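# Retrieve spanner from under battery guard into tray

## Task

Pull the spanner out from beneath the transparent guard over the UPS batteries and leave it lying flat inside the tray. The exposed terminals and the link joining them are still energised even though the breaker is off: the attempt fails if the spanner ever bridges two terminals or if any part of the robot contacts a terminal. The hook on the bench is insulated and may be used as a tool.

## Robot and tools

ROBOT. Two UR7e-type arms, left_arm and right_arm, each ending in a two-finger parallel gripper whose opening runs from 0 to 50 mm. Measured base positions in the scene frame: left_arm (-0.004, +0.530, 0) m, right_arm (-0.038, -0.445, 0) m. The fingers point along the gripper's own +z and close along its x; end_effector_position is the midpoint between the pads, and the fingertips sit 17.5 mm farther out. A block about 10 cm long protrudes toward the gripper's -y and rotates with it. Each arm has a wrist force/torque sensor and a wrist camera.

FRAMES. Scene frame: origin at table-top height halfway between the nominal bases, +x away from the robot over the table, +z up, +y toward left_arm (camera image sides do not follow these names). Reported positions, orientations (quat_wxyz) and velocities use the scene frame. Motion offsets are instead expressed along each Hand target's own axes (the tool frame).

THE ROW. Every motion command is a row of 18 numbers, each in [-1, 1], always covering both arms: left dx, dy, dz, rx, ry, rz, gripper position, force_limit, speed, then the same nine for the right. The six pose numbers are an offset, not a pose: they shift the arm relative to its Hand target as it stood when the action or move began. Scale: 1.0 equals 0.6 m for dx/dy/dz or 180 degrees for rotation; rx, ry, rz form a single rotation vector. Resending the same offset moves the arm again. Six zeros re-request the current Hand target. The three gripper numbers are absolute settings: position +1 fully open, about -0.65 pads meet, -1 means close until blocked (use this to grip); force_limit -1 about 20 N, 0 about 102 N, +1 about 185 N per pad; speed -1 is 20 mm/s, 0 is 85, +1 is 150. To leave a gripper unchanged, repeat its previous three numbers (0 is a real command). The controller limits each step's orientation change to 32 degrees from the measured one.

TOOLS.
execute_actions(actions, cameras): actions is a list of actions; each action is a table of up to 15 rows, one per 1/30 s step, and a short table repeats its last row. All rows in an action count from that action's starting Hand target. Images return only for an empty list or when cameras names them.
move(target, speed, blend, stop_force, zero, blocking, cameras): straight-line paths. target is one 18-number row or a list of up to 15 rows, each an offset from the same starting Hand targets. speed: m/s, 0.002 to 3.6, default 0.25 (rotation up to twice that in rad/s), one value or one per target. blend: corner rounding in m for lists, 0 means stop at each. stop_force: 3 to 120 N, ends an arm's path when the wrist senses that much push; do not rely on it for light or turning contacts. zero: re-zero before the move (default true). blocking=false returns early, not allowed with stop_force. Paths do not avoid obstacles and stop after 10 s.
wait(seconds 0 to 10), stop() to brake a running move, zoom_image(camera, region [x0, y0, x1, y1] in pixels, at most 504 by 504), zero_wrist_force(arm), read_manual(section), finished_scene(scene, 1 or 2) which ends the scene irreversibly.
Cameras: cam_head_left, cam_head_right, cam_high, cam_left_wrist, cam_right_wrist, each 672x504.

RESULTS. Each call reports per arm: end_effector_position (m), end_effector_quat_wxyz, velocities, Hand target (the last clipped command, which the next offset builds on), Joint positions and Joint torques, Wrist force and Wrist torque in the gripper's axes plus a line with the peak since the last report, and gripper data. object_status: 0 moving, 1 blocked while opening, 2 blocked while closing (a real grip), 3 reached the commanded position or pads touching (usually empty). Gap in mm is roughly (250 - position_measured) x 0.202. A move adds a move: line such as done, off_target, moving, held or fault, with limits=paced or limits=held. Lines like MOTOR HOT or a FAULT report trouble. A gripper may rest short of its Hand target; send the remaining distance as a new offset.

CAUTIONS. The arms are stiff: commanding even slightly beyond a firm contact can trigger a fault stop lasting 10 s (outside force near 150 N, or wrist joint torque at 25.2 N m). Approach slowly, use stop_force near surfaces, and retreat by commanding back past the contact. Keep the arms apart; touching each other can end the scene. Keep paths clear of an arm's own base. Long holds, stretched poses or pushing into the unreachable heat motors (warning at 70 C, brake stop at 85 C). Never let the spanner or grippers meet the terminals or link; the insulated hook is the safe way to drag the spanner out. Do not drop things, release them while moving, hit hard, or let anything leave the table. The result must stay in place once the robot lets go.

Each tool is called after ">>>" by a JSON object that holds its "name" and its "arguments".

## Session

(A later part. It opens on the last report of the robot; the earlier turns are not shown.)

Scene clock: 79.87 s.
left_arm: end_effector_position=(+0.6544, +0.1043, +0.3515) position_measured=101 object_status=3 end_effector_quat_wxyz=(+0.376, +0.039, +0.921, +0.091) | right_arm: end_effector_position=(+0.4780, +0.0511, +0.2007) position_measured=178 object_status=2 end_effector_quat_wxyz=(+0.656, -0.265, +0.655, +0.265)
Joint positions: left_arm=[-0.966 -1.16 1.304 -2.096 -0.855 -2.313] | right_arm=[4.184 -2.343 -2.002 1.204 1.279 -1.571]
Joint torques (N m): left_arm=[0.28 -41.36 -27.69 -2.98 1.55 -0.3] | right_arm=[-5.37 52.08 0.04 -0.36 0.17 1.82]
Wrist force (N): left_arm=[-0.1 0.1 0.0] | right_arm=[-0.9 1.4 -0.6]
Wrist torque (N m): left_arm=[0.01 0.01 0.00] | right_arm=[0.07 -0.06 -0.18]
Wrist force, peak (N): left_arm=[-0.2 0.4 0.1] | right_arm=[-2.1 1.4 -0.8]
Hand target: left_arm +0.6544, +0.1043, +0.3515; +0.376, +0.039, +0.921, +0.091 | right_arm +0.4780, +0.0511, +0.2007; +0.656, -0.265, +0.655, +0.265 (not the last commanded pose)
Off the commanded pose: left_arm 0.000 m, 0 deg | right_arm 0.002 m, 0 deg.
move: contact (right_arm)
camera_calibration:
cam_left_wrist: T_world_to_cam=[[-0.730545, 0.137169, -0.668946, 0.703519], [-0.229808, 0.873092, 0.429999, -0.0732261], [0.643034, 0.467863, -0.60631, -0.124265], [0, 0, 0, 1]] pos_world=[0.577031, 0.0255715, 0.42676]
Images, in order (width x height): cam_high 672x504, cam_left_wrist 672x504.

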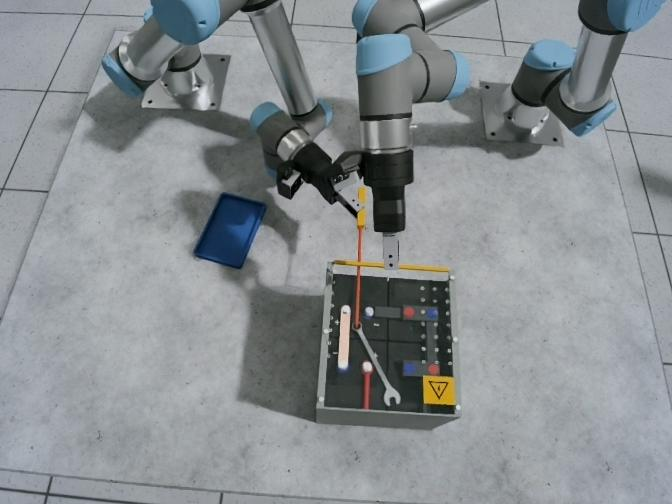

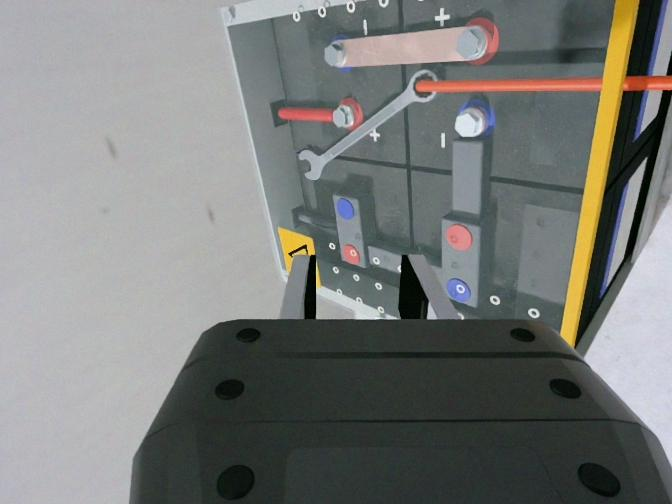

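>>> {"name": "move", "arguments": {"target": [[0, 0, 0, 0, 0, 0, 0.34, 0, 0, -0.00133, 0, 0, 0, 0, 0, -1, 0.3, -0.5], [0, 0, 0, 0, 0, 0, 0.34, 0, 0, -0.00133, 0.01737, -0.01798, 0, 0, 0, -1, 0.3, -0.5]], "speed": [0.01, 0.035], "stop_force": 5, "cameras": ["cam_high", "cam_left_wrist"]}}

>>> {"name": "zoom_image", "arguments": {"camera": "cam_left_wrist", "region": [280, 10, 530, 200]}}

>>> {"name": "zoom_image", "arguments": {"camera": "cam_high", "region": [320, 280, 420, 410]}}

Scene clock: 88.90 s.
left_arm: end_effector_position=(+0.6544, +0.1043, +0.3515) position_measured=101 object_status=3 end_effector_quat_wxyz=(+0.376, +0.039, +0.921, +0.091) | right_arm: end_effector_position=(+0.4630, +0.0511, +0.2015) position_measured=178 object_status=2 end_effector_quat_wxyz=(+0.656, -0.265, +0.655, +0.265)
Joint positions: left_arm=[-0.966 -1.16 1.304 -2.096 -0.855 -2.313] | right_arm=[4.214 -2.331 -2.035 1.224 1.248 -1.571]
Joint torques (N m): left_arm=[0.68 -42.21 -27.85 -2.88 1.7 -0.25] | right_arm=[-7.57 29.34 20.03 -0.17 1.94 1.25]
Wrist force (N): left_arm=[-0.2 0.2 0.3] | right_arm=[-1.2 1.4 -0.8]
Wrist torque (N m): left_arm=[0.03 0.03 0.00] | right_arm=[0.03 -0.01 -0.17]
Wrist force, peak (N): left_arm=[-0.4 0.1 0.1] | right_arm=[-1.7 1.5 -0.9]
Hand target: left_arm +0.6544, +0.1043, +0.3515; +0.376, +0.039, +0.921, +0.091 | right_arm +0.4630, +0.0511, +0.2015; +0.656, -0.265, +0.655, +0.265
Off the commanded pose: left_arm 0.000 m, 0 deg | right_arm 0.000 m, 0 deg.
move: done
camera_calibration:
cam_left_wrist: T_world_to_cam=[[-0.730545, 0.137169, -0.668946, 0.703519], [-0.229808, 0.873092, 0.429999, -0.0732261], [0.643034, 0.467863, -0.60631, -0.124265], [0, 0, 0, 1]] pos_world=[0.577031, 0.0255715, 0.42676]
Images, in order (width x height): cam_high 672x504, cam_left_wrist 672x504.

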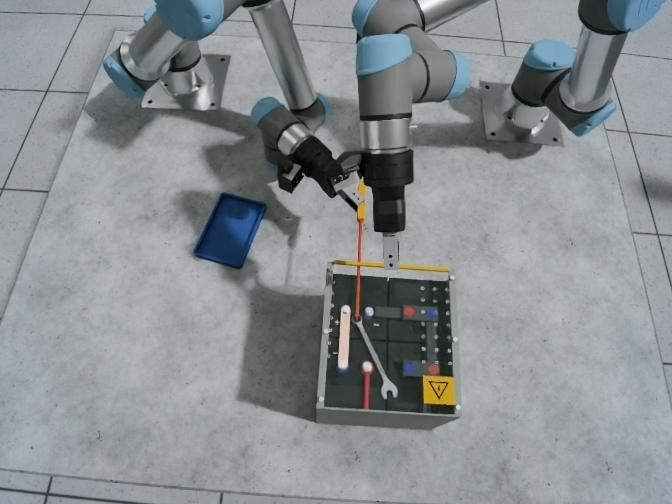

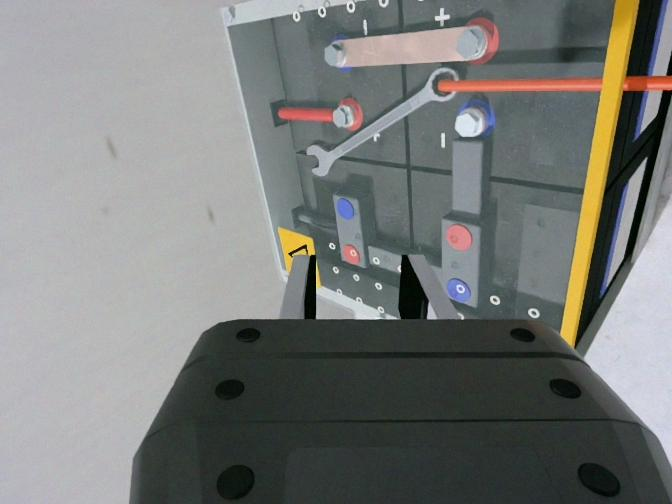

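Scaled by 2.016 from the camera's 672x504 image, which has a finer 960x720 frame.

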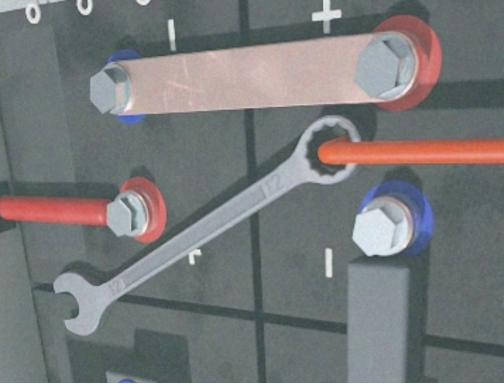

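Scaled by 3.877 from the camera's 672x504 image, which has a finer 960x720 frame.

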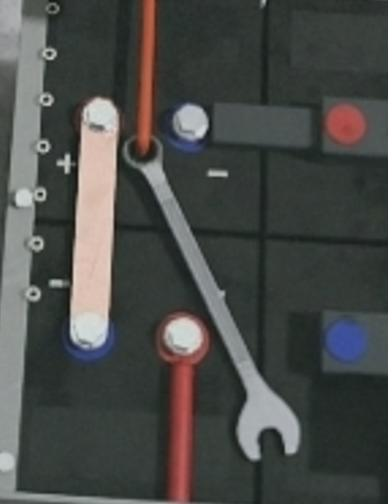

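>>> {"name": "move", "arguments": {"target": [0, 0, 0, 0, 0, 0, 0.34, 0, 0, 0, 0.02898, -0.02761, 0, 0, 0, -1, 0.3, -0.5], "speed": 0.035, "stop_force": 5, "cameras": ["cam_high", "cam_left_wrist"]}}

>>> {"name": "zoom_image", "arguments": {"camera": "cam_left_wrist", "region": [280, 10, 530, 200]}}

>>> {"name": "zoom_image", "arguments": {"camera": "cam_high", "region": [320, 280, 420, 410]}}

Scene clock: 92.17 s.
left_arm: end_effector_position=(+0.6544, +0.1043, +0.3515) position_measured=101 object_status=3 end_effector_quat_wxyz=(+0.376, +0.039, +0.921, +0.091) | right_arm: end_effector_position=(+0.4390, +0.0521, +0.2015) position_measured=178 object_status=2 end_effector_quat_wxyz=(+0.656, -0.265, +0.655, +0.265)
Joint positions: left_arm=[-0.966 -1.16 1.304 -2.096 -0.855 -2.313] | right_arm=[4.267 -2.316 -2.082 1.257 1.196 -1.571]
Joint torques (N m): left_arm=[1.97 -41.38 -27.43 -3.04 2.03 -0.04] | right_arm=[-7.49 28.78 20.15 -0.07 1.88 -1.53]
Wrist force (N): left_arm=[-0.1 0.1 0.2] | right_arm=[-0.8 1.7 -0.6]
Wrist torque (N m): left_arm=[0.02 0.02 0.00] | right_arm=[0.05 0.00 -0.16]
Wrist force, peak (N): left_arm=[-0.3 0.3 0.0] | right_arm=[-1.3 1.8 -1.0]
Hand target: left_arm +0.6544, +0.1043, +0.3515; +0.376, +0.039, +0.921, +0.091 | right_arm +0.4390, +0.0521, +0.2015; +0.656, -0.265, +0.655, +0.265
Off the commanded pose: left_arm 0.000 m, 0 deg | right_arm 0.000 m, 0 deg.
move: done
camera_calibration:
cam_left_wrist: T_world_to_cam=[[-0.730545, 0.137169, -0.668946, 0.703519], [-0.229808, 0.873092, 0.429999, -0.0732261], [0.643034, 0.467863, -0.60631, -0.124265], [0, 0, 0, 1]] pos_world=[0.577031, 0.0255715, 0.42676]
Images, in order (width x height): cam_high 672x504, cam_left_wrist 672x504.

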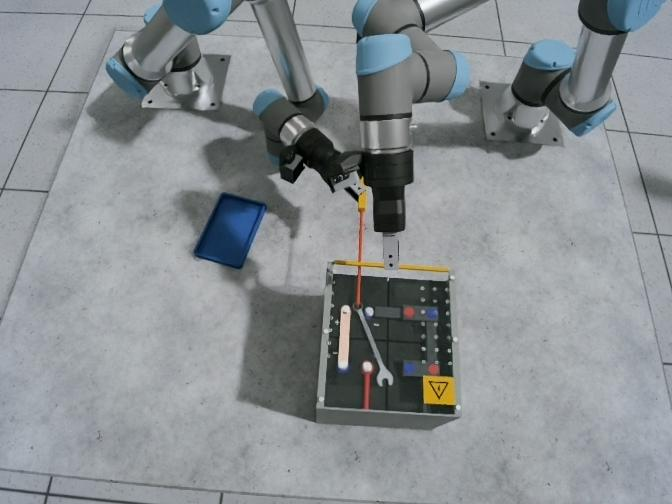

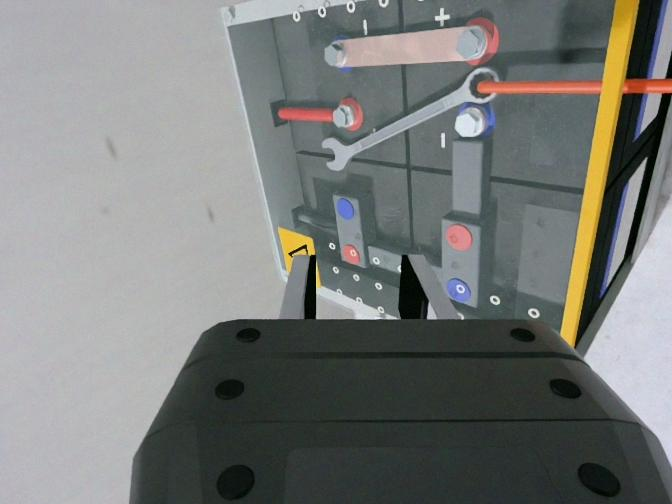

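Scaled by 2.016 from the camera's 672x504 image, which has a finer 960x720 frame.

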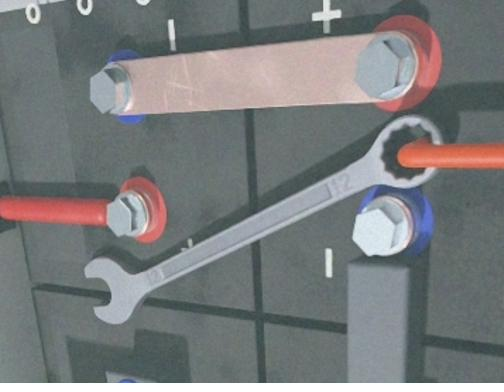

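Scaled by 3.877 from the camera's 672x504 image, which has a finer 960x720 frame.

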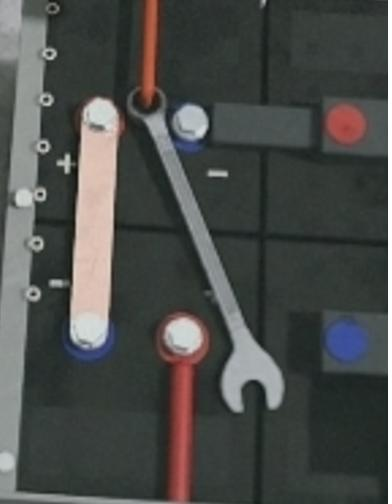

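>>> {"name": "move", "arguments": {"target": [0, 0, 0, 0, 0, 0, 0.34, 0, 0, 0, 0.02527, -0.07175, 0, 0, 0, -1, 0.3, -0.5], "speed": 0.04, "stop_force": 5, "cameras": ["cam_high", "cam_left_wrist"]}}

>>> {"name": "zoom_image", "arguments": {"camera": "cam_left_wrist", "region": [320, 10, 600, 200]}}

>>> {"name": "zoom_image", "arguments": {"camera": "cam_high", "region": [320, 260, 420, 390]}}

Scene clock: 95.97 s.
left_arm: end_effector_position=(+0.6544, +0.1043, +0.3515) position_measured=101 object_status=3 end_effector_quat_wxyz=(+0.376, +0.039, +0.921, +0.091) | right_arm: end_effector_position=(+0.3975, +0.0330, +0.2015) position_measured=178 object_status=2 end_effector_quat_wxyz=(+0.656, -0.265, +0.655, +0.265)
Joint positions: left_arm=[-0.966 -1.16 1.304 -2.096 -0.855 -2.313] | right_arm=[4.348 -2.284 -2.204 1.346 1.115 -1.571]
Joint torques (N m): left_arm=[1.2 -42.96 -27.39 -2.87 1.51 -0.26] | right_arm=[-6.99 25.5 17.36 -0.3 2.07 -1.56]
Wrist force (N): left_arm=[-0.3 0.2 0.0] | right_arm=[-1.2 1.2 -0.6]
Wrist torque (N m): left_arm=[0.03 0.04 0.00] | right_arm=[0.01 0.00 -0.17]
Wrist force, peak (N): left_arm=[-0.3 0.3 0.1] | right_arm=[-1.4 2.0 -0.9]
Hand target: left_arm +0.6544, +0.1043, +0.3515; +0.376, +0.039, +0.921, +0.091 | right_arm +0.3975, +0.0330, +0.2015; +0.656, -0.265, +0.655, +0.265
Off the commanded pose: left_arm 0.000 m, 0 deg | right_arm 0.000 m, 0 deg.
move: done
camera_calibration:
cam_left_wrist: T_world_to_cam=[[-0.730545, 0.137169, -0.668946, 0.703519], [-0.229808, 0.873092, 0.429999, -0.0732261], [0.643034, 0.467863, -0.60631, -0.124265], [0, 0, 0, 1]] pos_world=[0.577031, 0.0255715, 0.42676]
Images, in order (width x height): cam_high 672x504, cam_left_wrist 672x504.

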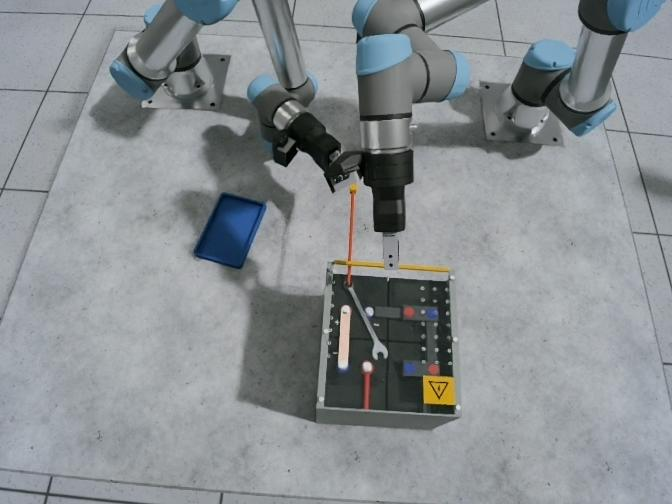

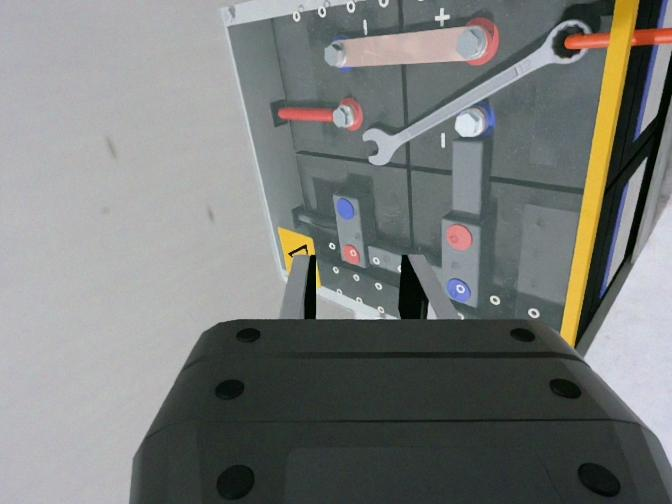

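Scaled by 1.800 from the camera's 672x504 image, which has a finer 960x720 frame.

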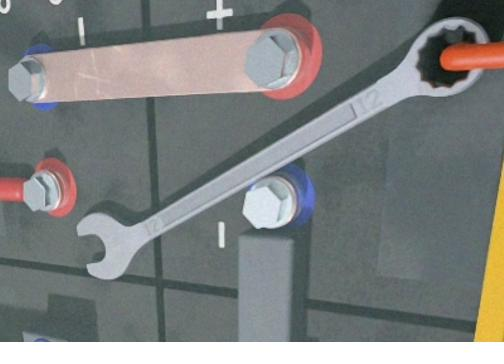

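Scaled by 3.877 from the camera's 672x504 image, which has a finer 960x720 frame.

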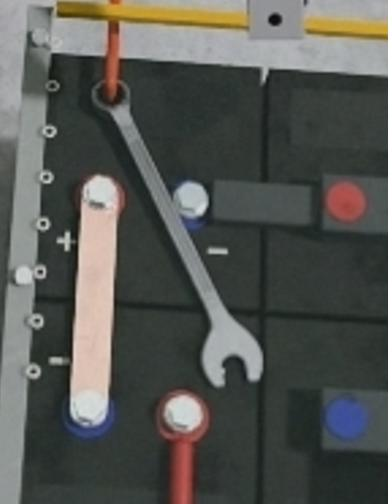

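>>> {"name": "zoom_image", "arguments": {"camera": "cam_high", "region": [335, 275, 395, 365]}}

Scaled by 5.600 from the camera's 672x504 image, which has a finer 960x720 frame.

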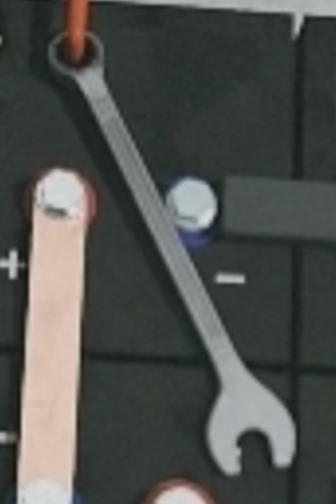

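>>> {"name": "execute_actions", "arguments": {"actions": [], "cameras": ["cam_high", "cam_left_wrist"]}}

>>> {"name": "zoom_image", "arguments": {"camera": "cam_left_wrist", "region": [120, 60, 560, 400]}}

>>> {"name": "zoom_image", "arguments": {"camera": "cam_high", "region": [300, 180, 460, 300]}}

Scene clock: 99.83 s.
left_arm: end_effector_position=(+0.6544, +0.1043, +0.3515) position_measured=101 object_status=3 end_effector_quat_wxyz=(+0.376, +0.039, +0.921, +0.091) | right_arm: end_effector_position=(+0.3975, +0.0330, +0.2015) position_measured=178 object_status=2 end_effector_quat_wxyz=(+0.656, -0.265, +0.655, +0.265)
Joint positions: left_arm=[-0.966 -1.16 1.304 -2.096 -0.855 -2.313] | right_arm=[4.348 -2.284 -2.204 1.346 1.115 -1.571]
Joint velocities: within noise
Joint torques (N m): left_arm=[1.62 -41.58 -28.42 -3.09 1.74 -0.05] | right_arm=[-8.01 25.38 17.37 -0.32 1.2 -1.53]
Wrist force (N): left_arm=[-0.3 0.2 0.1] | right_arm=[-1.2 0.9 -0.7]
Wrist torque (N m): left_arm=[0.03 0.04 0.00] | right_arm=[-0.05 -0.01 -0.17]
Wrist force, peak (N): left_arm=[0.2 0.4 0.2] | right_arm=[-1.1 1.5 -1.1]
Hand target: left_arm +0.6544, +0.1043, +0.3515; +0.376, +0.039, +0.921, +0.091 | right_arm +0.3975, +0.0330, +0.2015; +0.656, -0.265, +0.655, +0.265
Tool commands: left_gripper/position=+0.34 left_gripper/force_limit=+0.0 left_gripper/speed=+0.0 right_gripper/position=-1.0 right_gripper/force_limit=+0.3 right_gripper/speed=-0.5
Off the commanded pose: left_arm 0.000 m, 0 deg | right_arm 0.000 m, 0 deg.
camera_calibration:
cam_left_wrist: T_world_to_cam=[[-0.730545, 0.137169, -0.668946, 0.703519], [-0.229808, 0.873092, 0.429999, -0.0732261], [0.643034, 0.467863, -0.60631, -0.124265], [0, 0, 0, 1]] pos_world=[0.577031, 0.0255715, 0.42676]
Images, in order (width x height): cam_high 672x504, cam_left_wrist 672x504.

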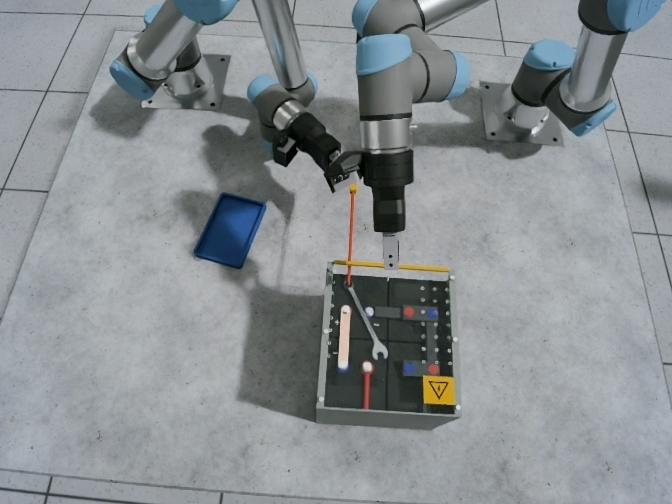

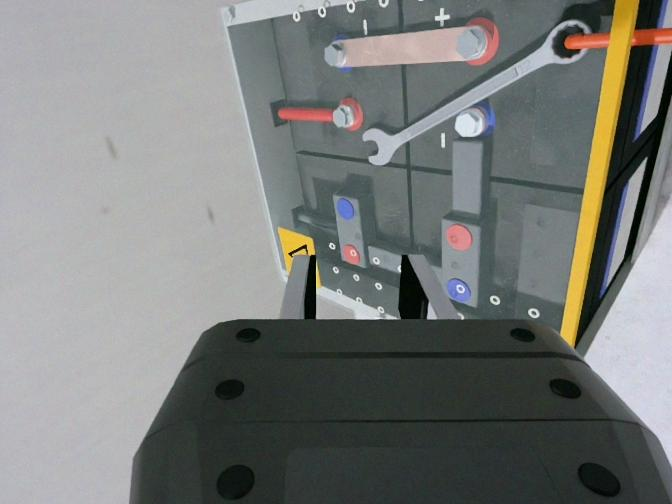

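Scaled by 1.145 from the camera's 672x504 image, which has a finer 960x720 frame.

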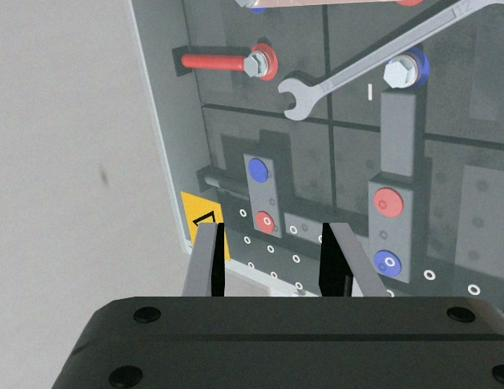

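Scaled by 3.150 from the camera's 672x504 image, which has a finer 960x720 frame.

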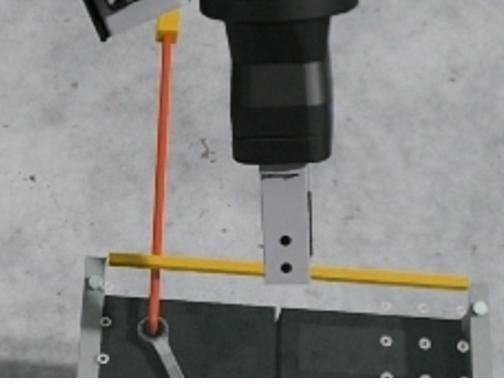

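>>> {"name": "zoom_image", "arguments": {"camera": "cam_high", "region": [320, 270, 440, 390]}}

>>> {"name": "zoom_image", "arguments": {"camera": "cam_left_wrist", "region": [330, 0, 620, 190]}}

Scaled by 4.200 from the camera's 672x504 image, which has a finer 960x720 frame.

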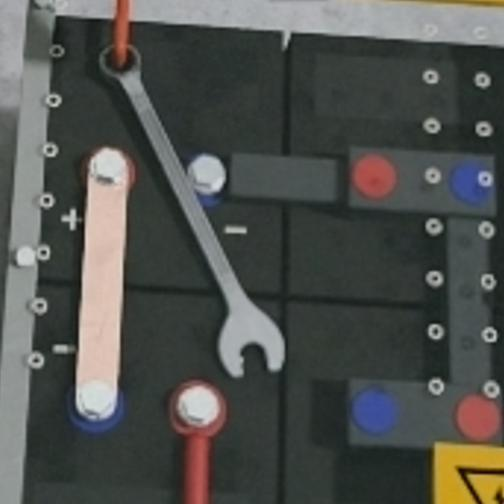

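Scaled by 1.738 from the camera's 672x504 image, which has a finer 960x720 frame.

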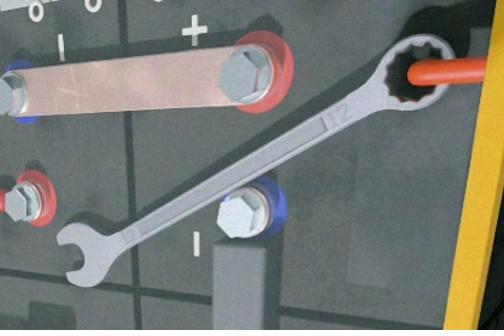

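>>> {"name": "zoom_image", "arguments": {"camera": "cam_left_wrist", "region": [420, 60, 530, 150]}}

>>> {"name": "zoom_image", "arguments": {"camera": "cam_high", "region": [335, 290, 395, 350]}}

Scaled by 4.582 from the camera's 672x504 image, which has a finer 960x720 frame.

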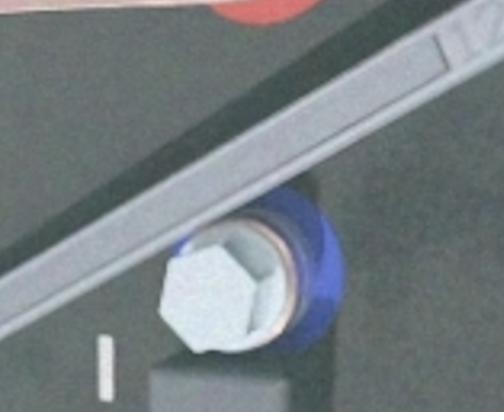

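Scaled by 8.400 from the camera's 672x504 image, which has a finer 960x720 frame.

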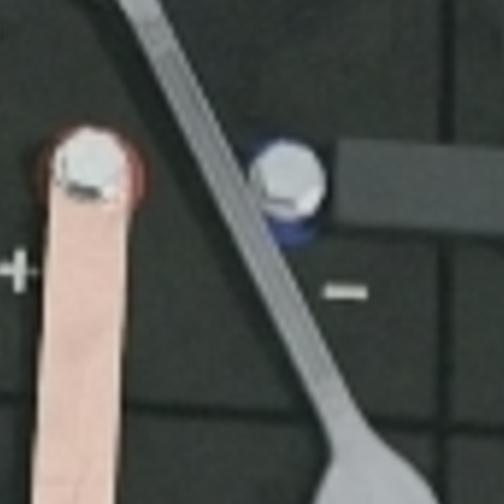

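>>> {"name": "move", "arguments": {"target": [0,0,0,0,0,0,0.34,0,0, 0,-0.001402,-0.046533,0,0,0,-1,0.3,-0.5], "speed": 0.04, "stop_force": 5, "cameras": ["cam_high", "cam_left_wrist"]}}

>>> {"name": "zoom_image", "arguments": {"camera": "cam_high", "region": [320, 260, 440, 380]}}

>>> {"name": "zoom_image", "arguments": {"camera": "cam_left_wrist", "region": [350, 0, 640, 190]}}

Scene clock: 117.47 s.
left_arm: end_effector_position=(+0.6544, +0.1043, +0.3515) position_measured=101 object_status=3 end_effector_quat_wxyz=(+0.376, +0.039, +0.921, +0.091) | right_arm: end_effector_position=(+0.3781, +0.0130, +0.2015) position_measured=178 object_status=2 end_effector_quat_wxyz=(+0.656, -0.265, +0.655, +0.265)
Joint positions: left_arm=[-0.966 -1.16 1.304 -2.096 -0.855 -2.313] | right_arm=[4.382 -2.266 -2.284 1.409 1.081 -1.571]
Joint torques (N m): left_arm=[1.49 -40.52 -28.16 -3.02 1.88 -0.11] | right_arm=[-7.55 23.63 16.75 -0.28 1.81 -1.62]
Wrist force (N): left_arm=[-0.1 0.0 0.0] | right_arm=[-0.6 0.8 -0.6]
Wrist torque (N m): left_arm=[0.00 0.01 0.00] | right_arm=[-0.08 -0.03 -0.15]
Wrist force, peak (N): left_arm=[-0.2 0.3 0.0] | right_arm=[-1.1 1.6 -1.0]
Hand target: left_arm +0.6544, +0.1043, +0.3515; +0.376, +0.039, +0.921, +0.091 | right_arm +0.3781, +0.0130, +0.2015; +0.656, -0.265, +0.655, +0.265
Off the commanded pose: left_arm 0.000 m, 0 deg | right_arm 0.000 m, 0 deg.
move: done
camera_calibration:
cam_left_wrist: T_world_to_cam=[[-0.730545, 0.137169, -0.668946, 0.703519], [-0.229808, 0.873092, 0.429999, -0.0732261], [0.643034, 0.467863, -0.60631, -0.124265], [0, 0, 0, 1]] pos_world=[0.577031, 0.0255715, 0.42676]
Images, in order (width x height): cam_high 672x504, cam_left_wrist 672x504.

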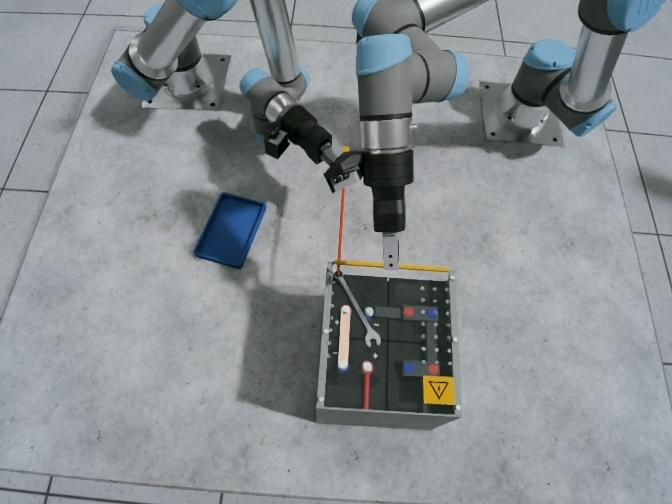

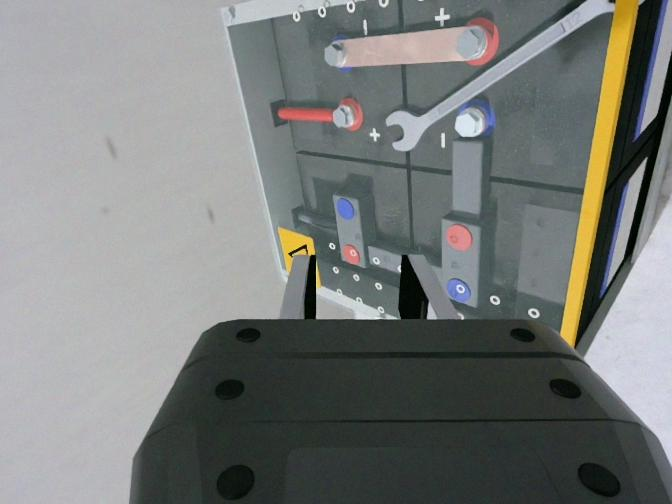

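Scaled by 4.200 from the camera's 672x504 image, which has a finer 960x720 frame.

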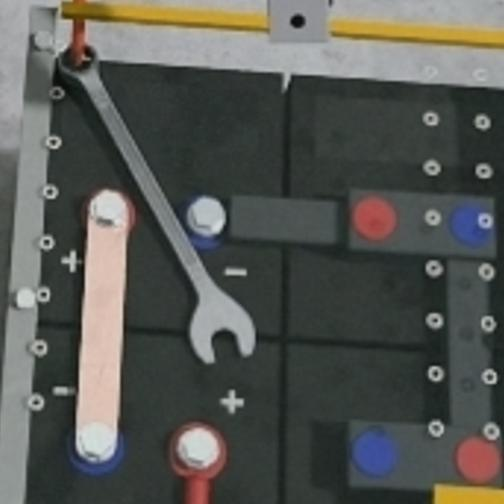

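Scaled by 1.738 from the camera's 672x504 image, which has a finer 960x720 frame.

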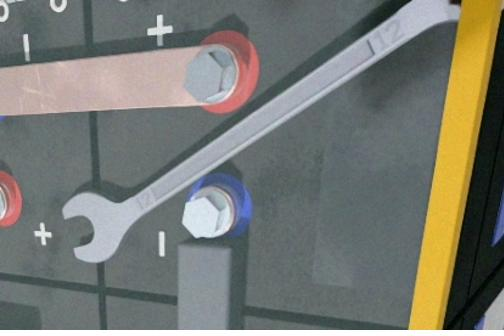

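>>> {"name": "zoom_image", "arguments": {"camera": "cam_left_wrist", "region": [420, 10, 540, 150]}}

>>> {"name": "zoom_image", "arguments": {"camera": "cam_high", "region": [325, 255, 395, 325]}}

Scaled by 3.600 from the camera's 672x504 image, which has a finer 960x720 frame.

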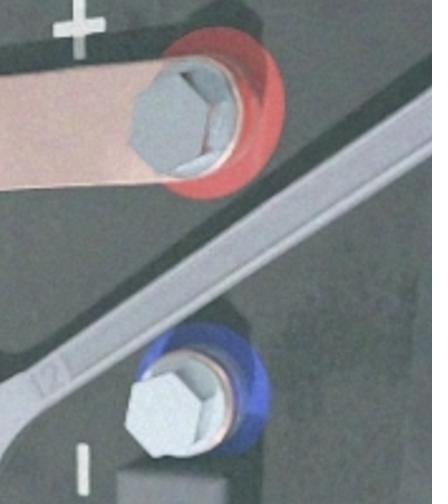

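Scaled by 7.200 from the camera's 672x504 image, which has a finer 960x720 frame.

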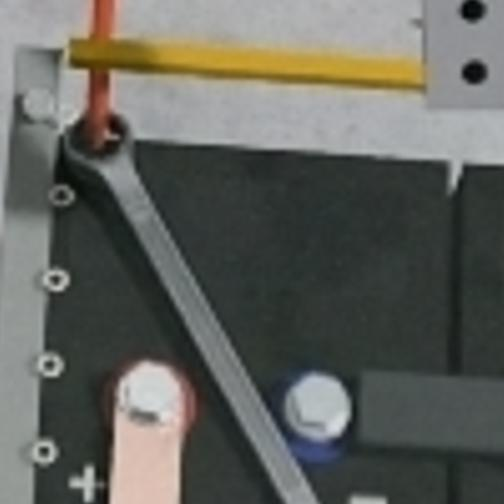

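>>> {"name": "move", "arguments": {"target": [[0,0,0,0,0,0,0.34,0,0, 0,0.0121566,-0.0125880,0,0,0,-1,0.3,-0.5],[0,0,0,0,0,0,0.34,0,0, 0,0.0199667,-0.0242756,0,0,0,-1,0.3,-0.5]], "speed": 0.04, "stop_force": 5, "cameras": ["cam_high", "cam_left_wrist"]}}

>>> {"name": "zoom_image", "arguments": {"camera": "cam_high", "region": [325, 245, 395, 315]}}

>>> {"name": "zoom_image", "arguments": {"camera": "cam_left_wrist", "region": [400, 10, 540, 150]}}

>>> {"name": "zoom_image", "arguments": {"camera": "cam_high", "region": [320, 260, 440, 380]}}

Scene clock: 122.87 s.
left_arm: end_effector_position=(+0.6544, +0.1043, +0.3515) position_measured=101 object_status=3 end_effector_quat_wxyz=(+0.376, +0.039, +0.921, +0.091) | right_arm: end_effector_position=(+0.3593, +0.0115, +0.2015) position_measured=178 object_status=2 end_effector_quat_wxyz=(+0.656, -0.265, +0.655, +0.265)
Joint positions: left_arm=[-0.966 -1.16 1.304 -2.096 -0.855 -2.313] | right_arm=[4.436 -2.26 -2.321 1.439 1.027 -1.571]
Joint torques (N m): left_arm=[1.59 -40.68 -26.83 -3.02 1.76 -0.44] | right_arm=[-5.98 23.54 15.47 0.01 2.05 -1.66]
Wrist force (N): left_arm=[-0.1 0.0 0.1] | right_arm=[-0.2 0.9 -0.2]
Wrist torque (N m): left_arm=[0.00 0.02 0.00] | right_arm=[-0.01 0.41 0.12]
Wrist force, peak (N): left_arm=[-0.1 0.4 0.1] | right_arm=[-0.8 1.6 -0.8]
Hand target: left_arm +0.6544, +0.1043, +0.3515; +0.376, +0.039, +0.921, +0.091 | right_arm +0.3593, +0.0115, +0.2015; +0.656, -0.265, +0.655, +0.265
Off the commanded pose: left_arm 0.000 m, 0 deg | right_arm 0.000 m, 0 deg.
move: done
camera_calibration:
cam_left_wrist: T_world_to_cam=[[-0.730545, 0.137169, -0.668946, 0.703519], [-0.229808, 0.873092, 0.429999, -0.0732261], [0.643034, 0.467863, -0.60631, -0.124265], [0, 0, 0, 1]] pos_world=[0.577031, 0.0255715, 0.42676]
Images, in order (width x height): cam_high 672x504, cam_left_wrist 672x504.

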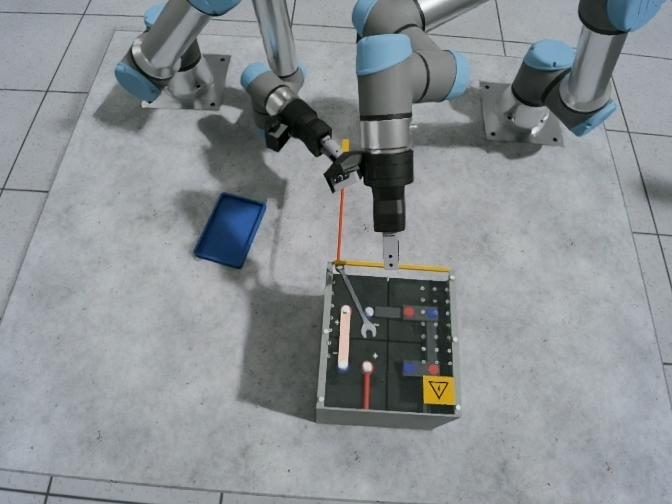

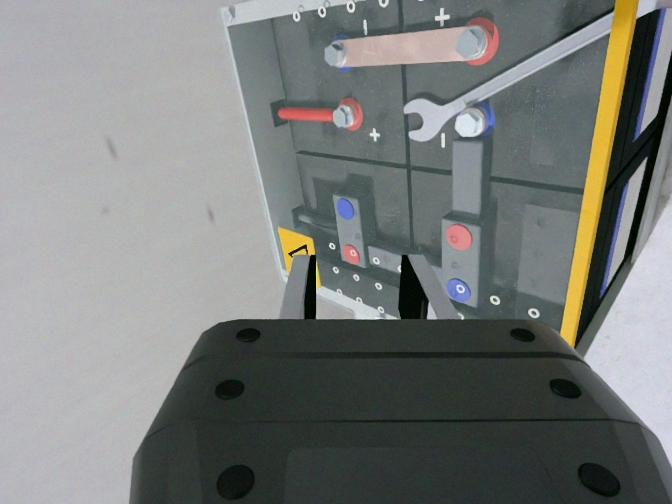

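Scaled by 7.200 from the camera's 672x504 image, which has a finer 960x720 frame.

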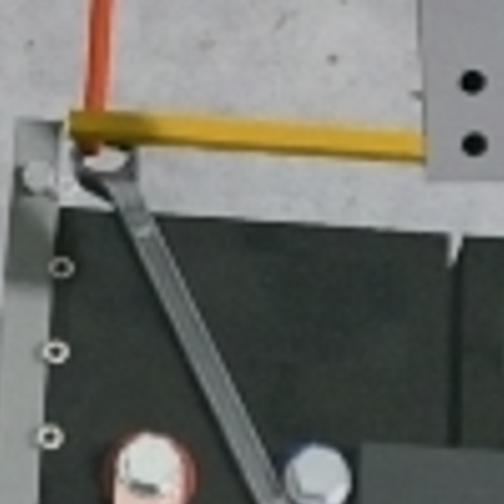

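Scaled by 3.600 from the camera's 672x504 image, which has a finer 960x720 frame.

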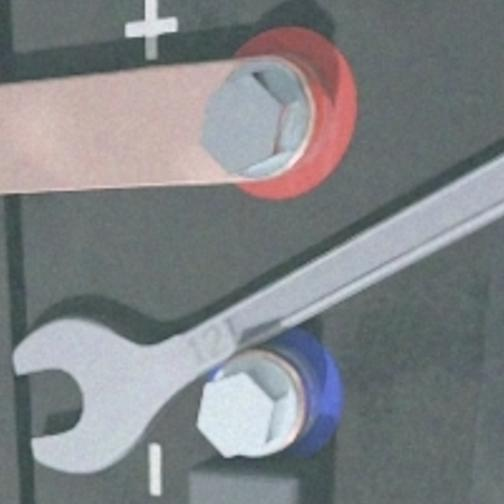

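Scaled by 4.200 from the camera's 672x504 image, which has a finer 960x720 frame.

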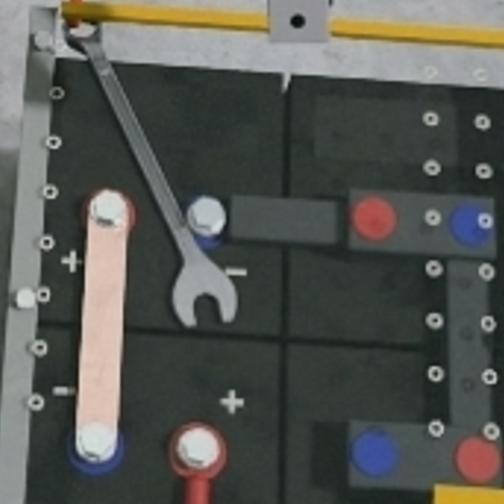

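>>> {"name": "zoom_image", "arguments": {"camera": "cam_high", "region": [325, 250, 355, 280]}}

>>> {"name": "wait", "arguments": {"seconds": 0.1, "cameras": ["cam_head_left", "cam_head_right", "cam_right_wrist"]}}

>>> {"name": "zoom_image", "arguments": {"camera": "cam_head_right", "region": [270, 20, 390, 110]}}

>>> {"name": "zoom_image", "arguments": {"camera": "cam_head_left", "region": [300, 20, 460, 140]}}

Scaled by 16.800 from the camera's 672x504 image, which has a finer 960x720 frame.

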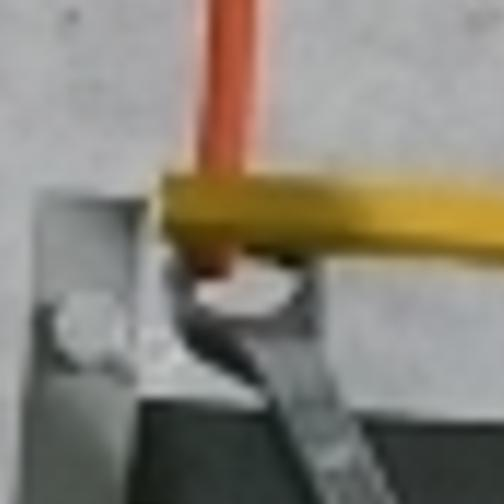

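Scene clock: 126.40 s.
left_arm: end_effector_position=(+0.6544, +0.1043, +0.3515) position_measured=101 object_status=3 end_effector_quat_wxyz=(+0.376, +0.039, +0.921, +0.091) | right_arm: end_effector_position=(+0.3593, +0.0115, +0.2015) position_measured=178 object_status=2 end_effector_quat_wxyz=(+0.656, -0.265, +0.655, +0.265)
Joint positions: left_arm=[-0.966 -1.16 1.304 -2.096 -0.855 -2.313] | right_arm=[4.436 -2.26 -2.321 1.439 1.027 -1.571]
Joint torques (N m): left_arm=[0.25 -40.78 -28.05 -3.02 1.88 -0.46] | right_arm=[-7.25 23.67 15.14 0.33 2.09 -1.69]
Wrist force (N): left_arm=[-0.1 0.3 0.2] | right_arm=[0.4 0.4 -0.2]
Wrist torque (N m): left_arm=[0.05 0.02 0.00] | right_arm=[-0.08 0.30 0.11]
Wrist force, peak (N): left_arm=[-0.2 0.4 0.2] | right_arm=[0.2 1.1 -0.4]
Hand target: left_arm +0.6544, +0.1043, +0.3515; +0.376, +0.039, +0.921, +0.091 | right_arm +0.3593, +0.0115, +0.2015; +0.656, -0.265, +0.655, +0.265
Tool commands: left_gripper/position=+0.34 left_gripper/force_limit=+0.0 left_gripper/speed=+0.0 right_gripper/position=-1.0 right_gripper/force_limit=+0.3 right_gripper/speed=-0.5
Off the commanded pose: left_arm 0.000 m, 0 deg | right_arm 0.000 m, 0 deg.
wait: 0.10 s; at rest from the start
camera_calibration:
cam_right_wrist: T_world_to_cam=[[-0.00202263, -0.000655219, -0.999998, 0.210955], [-0.903443, 0.428705, 0.00154644, 0.333806], [0.428703, 0.903444, -0.00145907, -0.033785], [0, 0, 0, 1]] pos_world=[0.316485, -0.112443, 0.210389]
Images, in order (width x height): cam_head_left 672x504, cam_head_right 672x504, cam_right_wrist 672x504.

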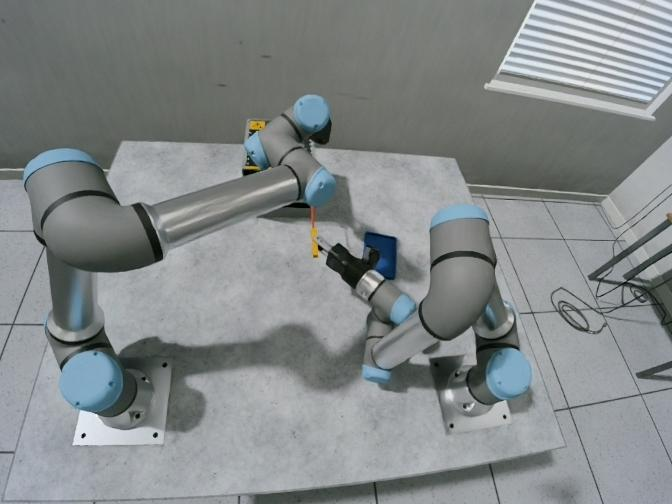

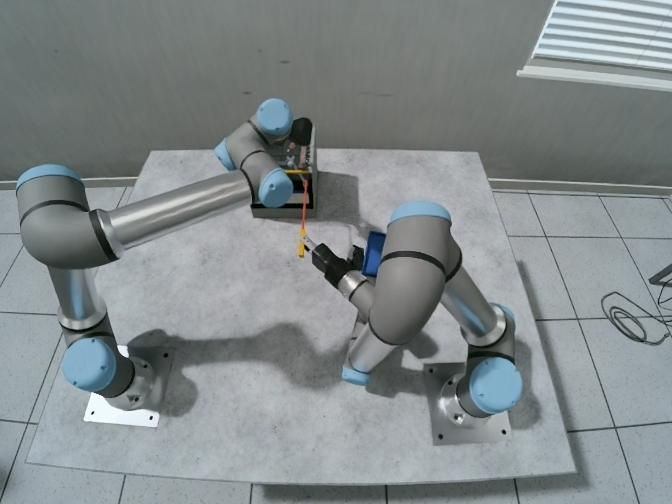

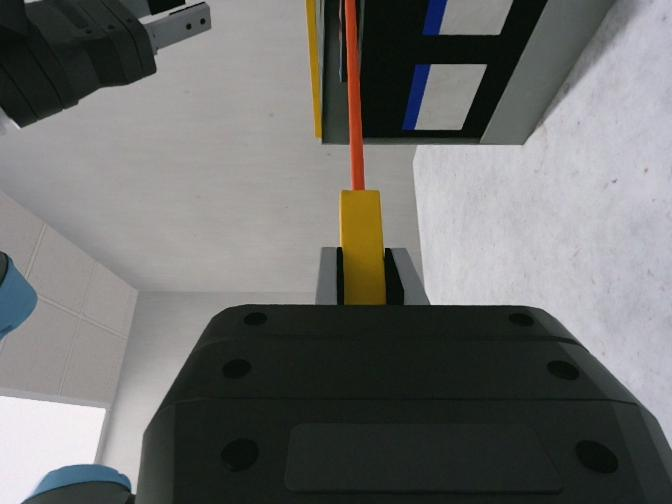

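Scaled by 4.200 from the camera's 672x504 image, which has a finer 960x720 frame.

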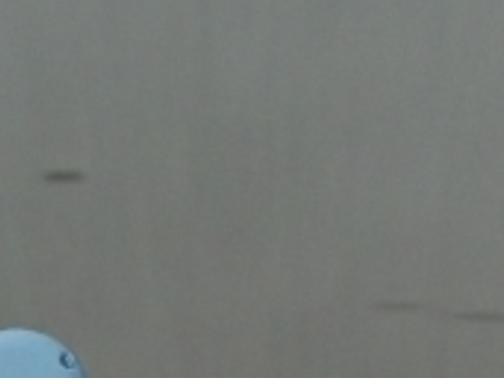

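Scaled by 3.150 from the camera's 672x504 image, which has a finer 960x720 frame.

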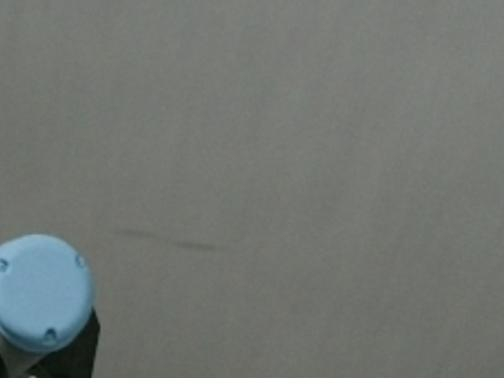

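>>> {"name": "wait", "arguments": {"seconds": 0.1, "cameras": ["cam_high", "cam_right_wrist"]}}

>>> {"name": "zoom_image", "arguments": {"camera": "cam_high", "region": [310, 130, 380, 200]}}

>>> {"name": "zoom_image", "arguments": {"camera": "cam_high", "region": [310, 200, 380, 270]}}

>>> {"name": "zoom_image", "arguments": {"camera": "cam_right_wrist", "region": [300, 0, 420, 120]}}

Scene clock: 130.60 s.
left_arm: end_effector_position=(+0.6544, +0.1043, +0.3515) position_measured=101 object_status=3 end_effector_quat_wxyz=(+0.376, +0.039, +0.921, +0.091) | right_arm: end_effector_position=(+0.3593, +0.0115, +0.2015) position_measured=178 object_status=2 end_effector_quat_wxyz=(+0.656, -0.265, +0.655, +0.265)
Joint positions: left_arm=[-0.966 -1.16 1.304 -2.096 -0.855 -2.313] | right_arm=[4.436 -2.26 -2.321 1.439 1.027 -1.571]
Joint torques (N m): left_arm=[0.97 -41.62 -27.45 -3.22 1.95 -0.28] | right_arm=[-7.31 23.93 15.73 0.5 2 -1.76]
Wrist force (N): left_arm=[-0.1 0.0 -0.1] | right_arm=[0.1 0.6 0.0]
Wrist torque (N m): left_arm=[0.01 0.01 0.00] | right_arm=[-0.06 0.34 0.12]
Wrist force, peak (N): left_arm=[-0.1 0.4 -0.1] | right_arm=[0.7 0.9 -0.7]
Hand target: left_arm +0.6544, +0.1043, +0.3515; +0.376, +0.039, +0.921, +0.091 | right_arm +0.3593, +0.0115, +0.2015; +0.656, -0.265, +0.655, +0.265
Tool commands: left_gripper/position=+0.34 left_gripper/force_limit=+0.0 left_gripper/speed=+0.0 right_gripper/position=-1.0 right_gripper/force_limit=+0.3 right_gripper/speed=-0.5
Off the commanded pose: left_arm 0.000 m, 0 deg | right_arm 0.000 m, 0 deg.
wait: 0.10 s; at rest from the start
camera_calibration:
cam_right_wrist: T_world_to_cam=[[-0.00202263, -0.000655219, -0.999998, 0.210955], [-0.903443, 0.428705, 0.00154644, 0.333806], [0.428703, 0.903444, -0.00145907, -0.033785], [0, 0, 0, 1]] pos_world=[0.316485, -0.112443, 0.210389]
Images, in order (width x height): cam_high 672x504, cam_right_wrist 672x504.

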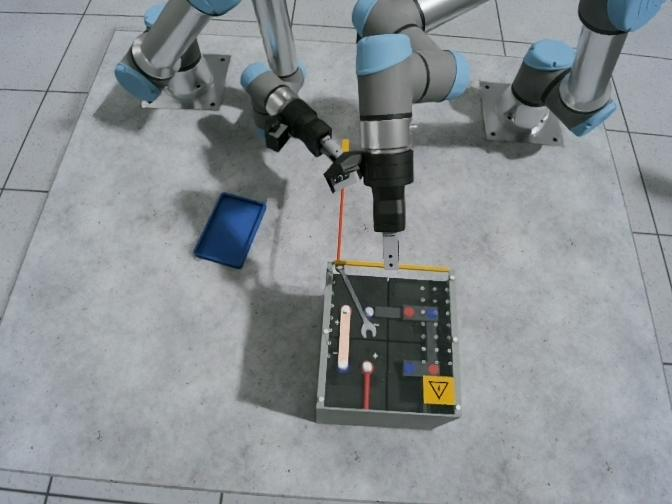

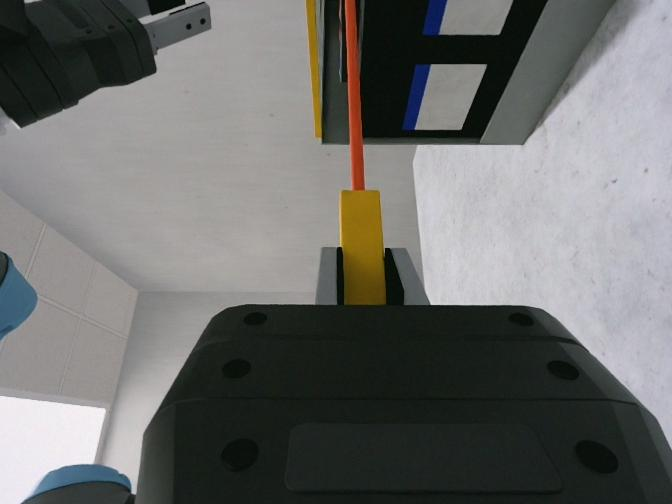

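Scaled by 7.200 from the camera's 672x504 image, which has a finer 960x720 frame.

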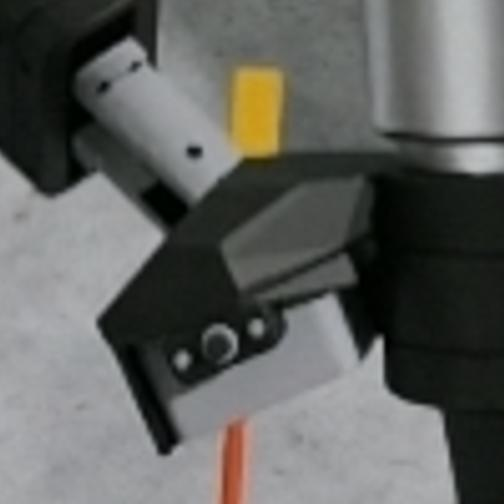

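Scaled by 7.200 from the camera's 672x504 image, which has a finer 960x720 frame.

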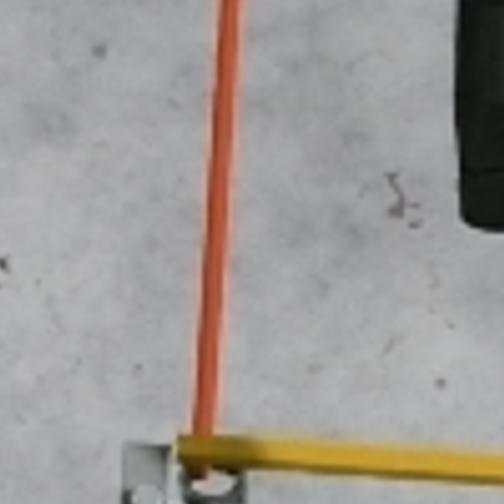

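Scaled by 4.200 from the camera's 672x504 image, which has a finer 960x720 frame.

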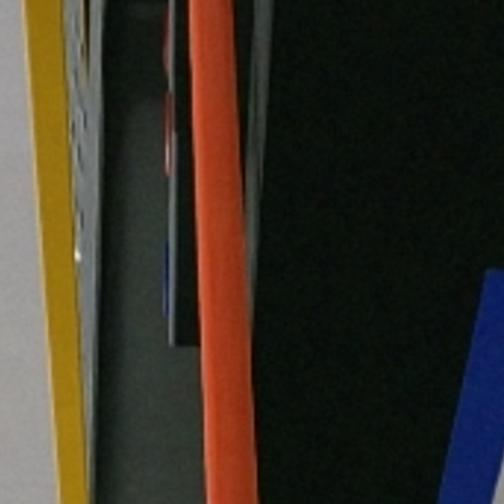

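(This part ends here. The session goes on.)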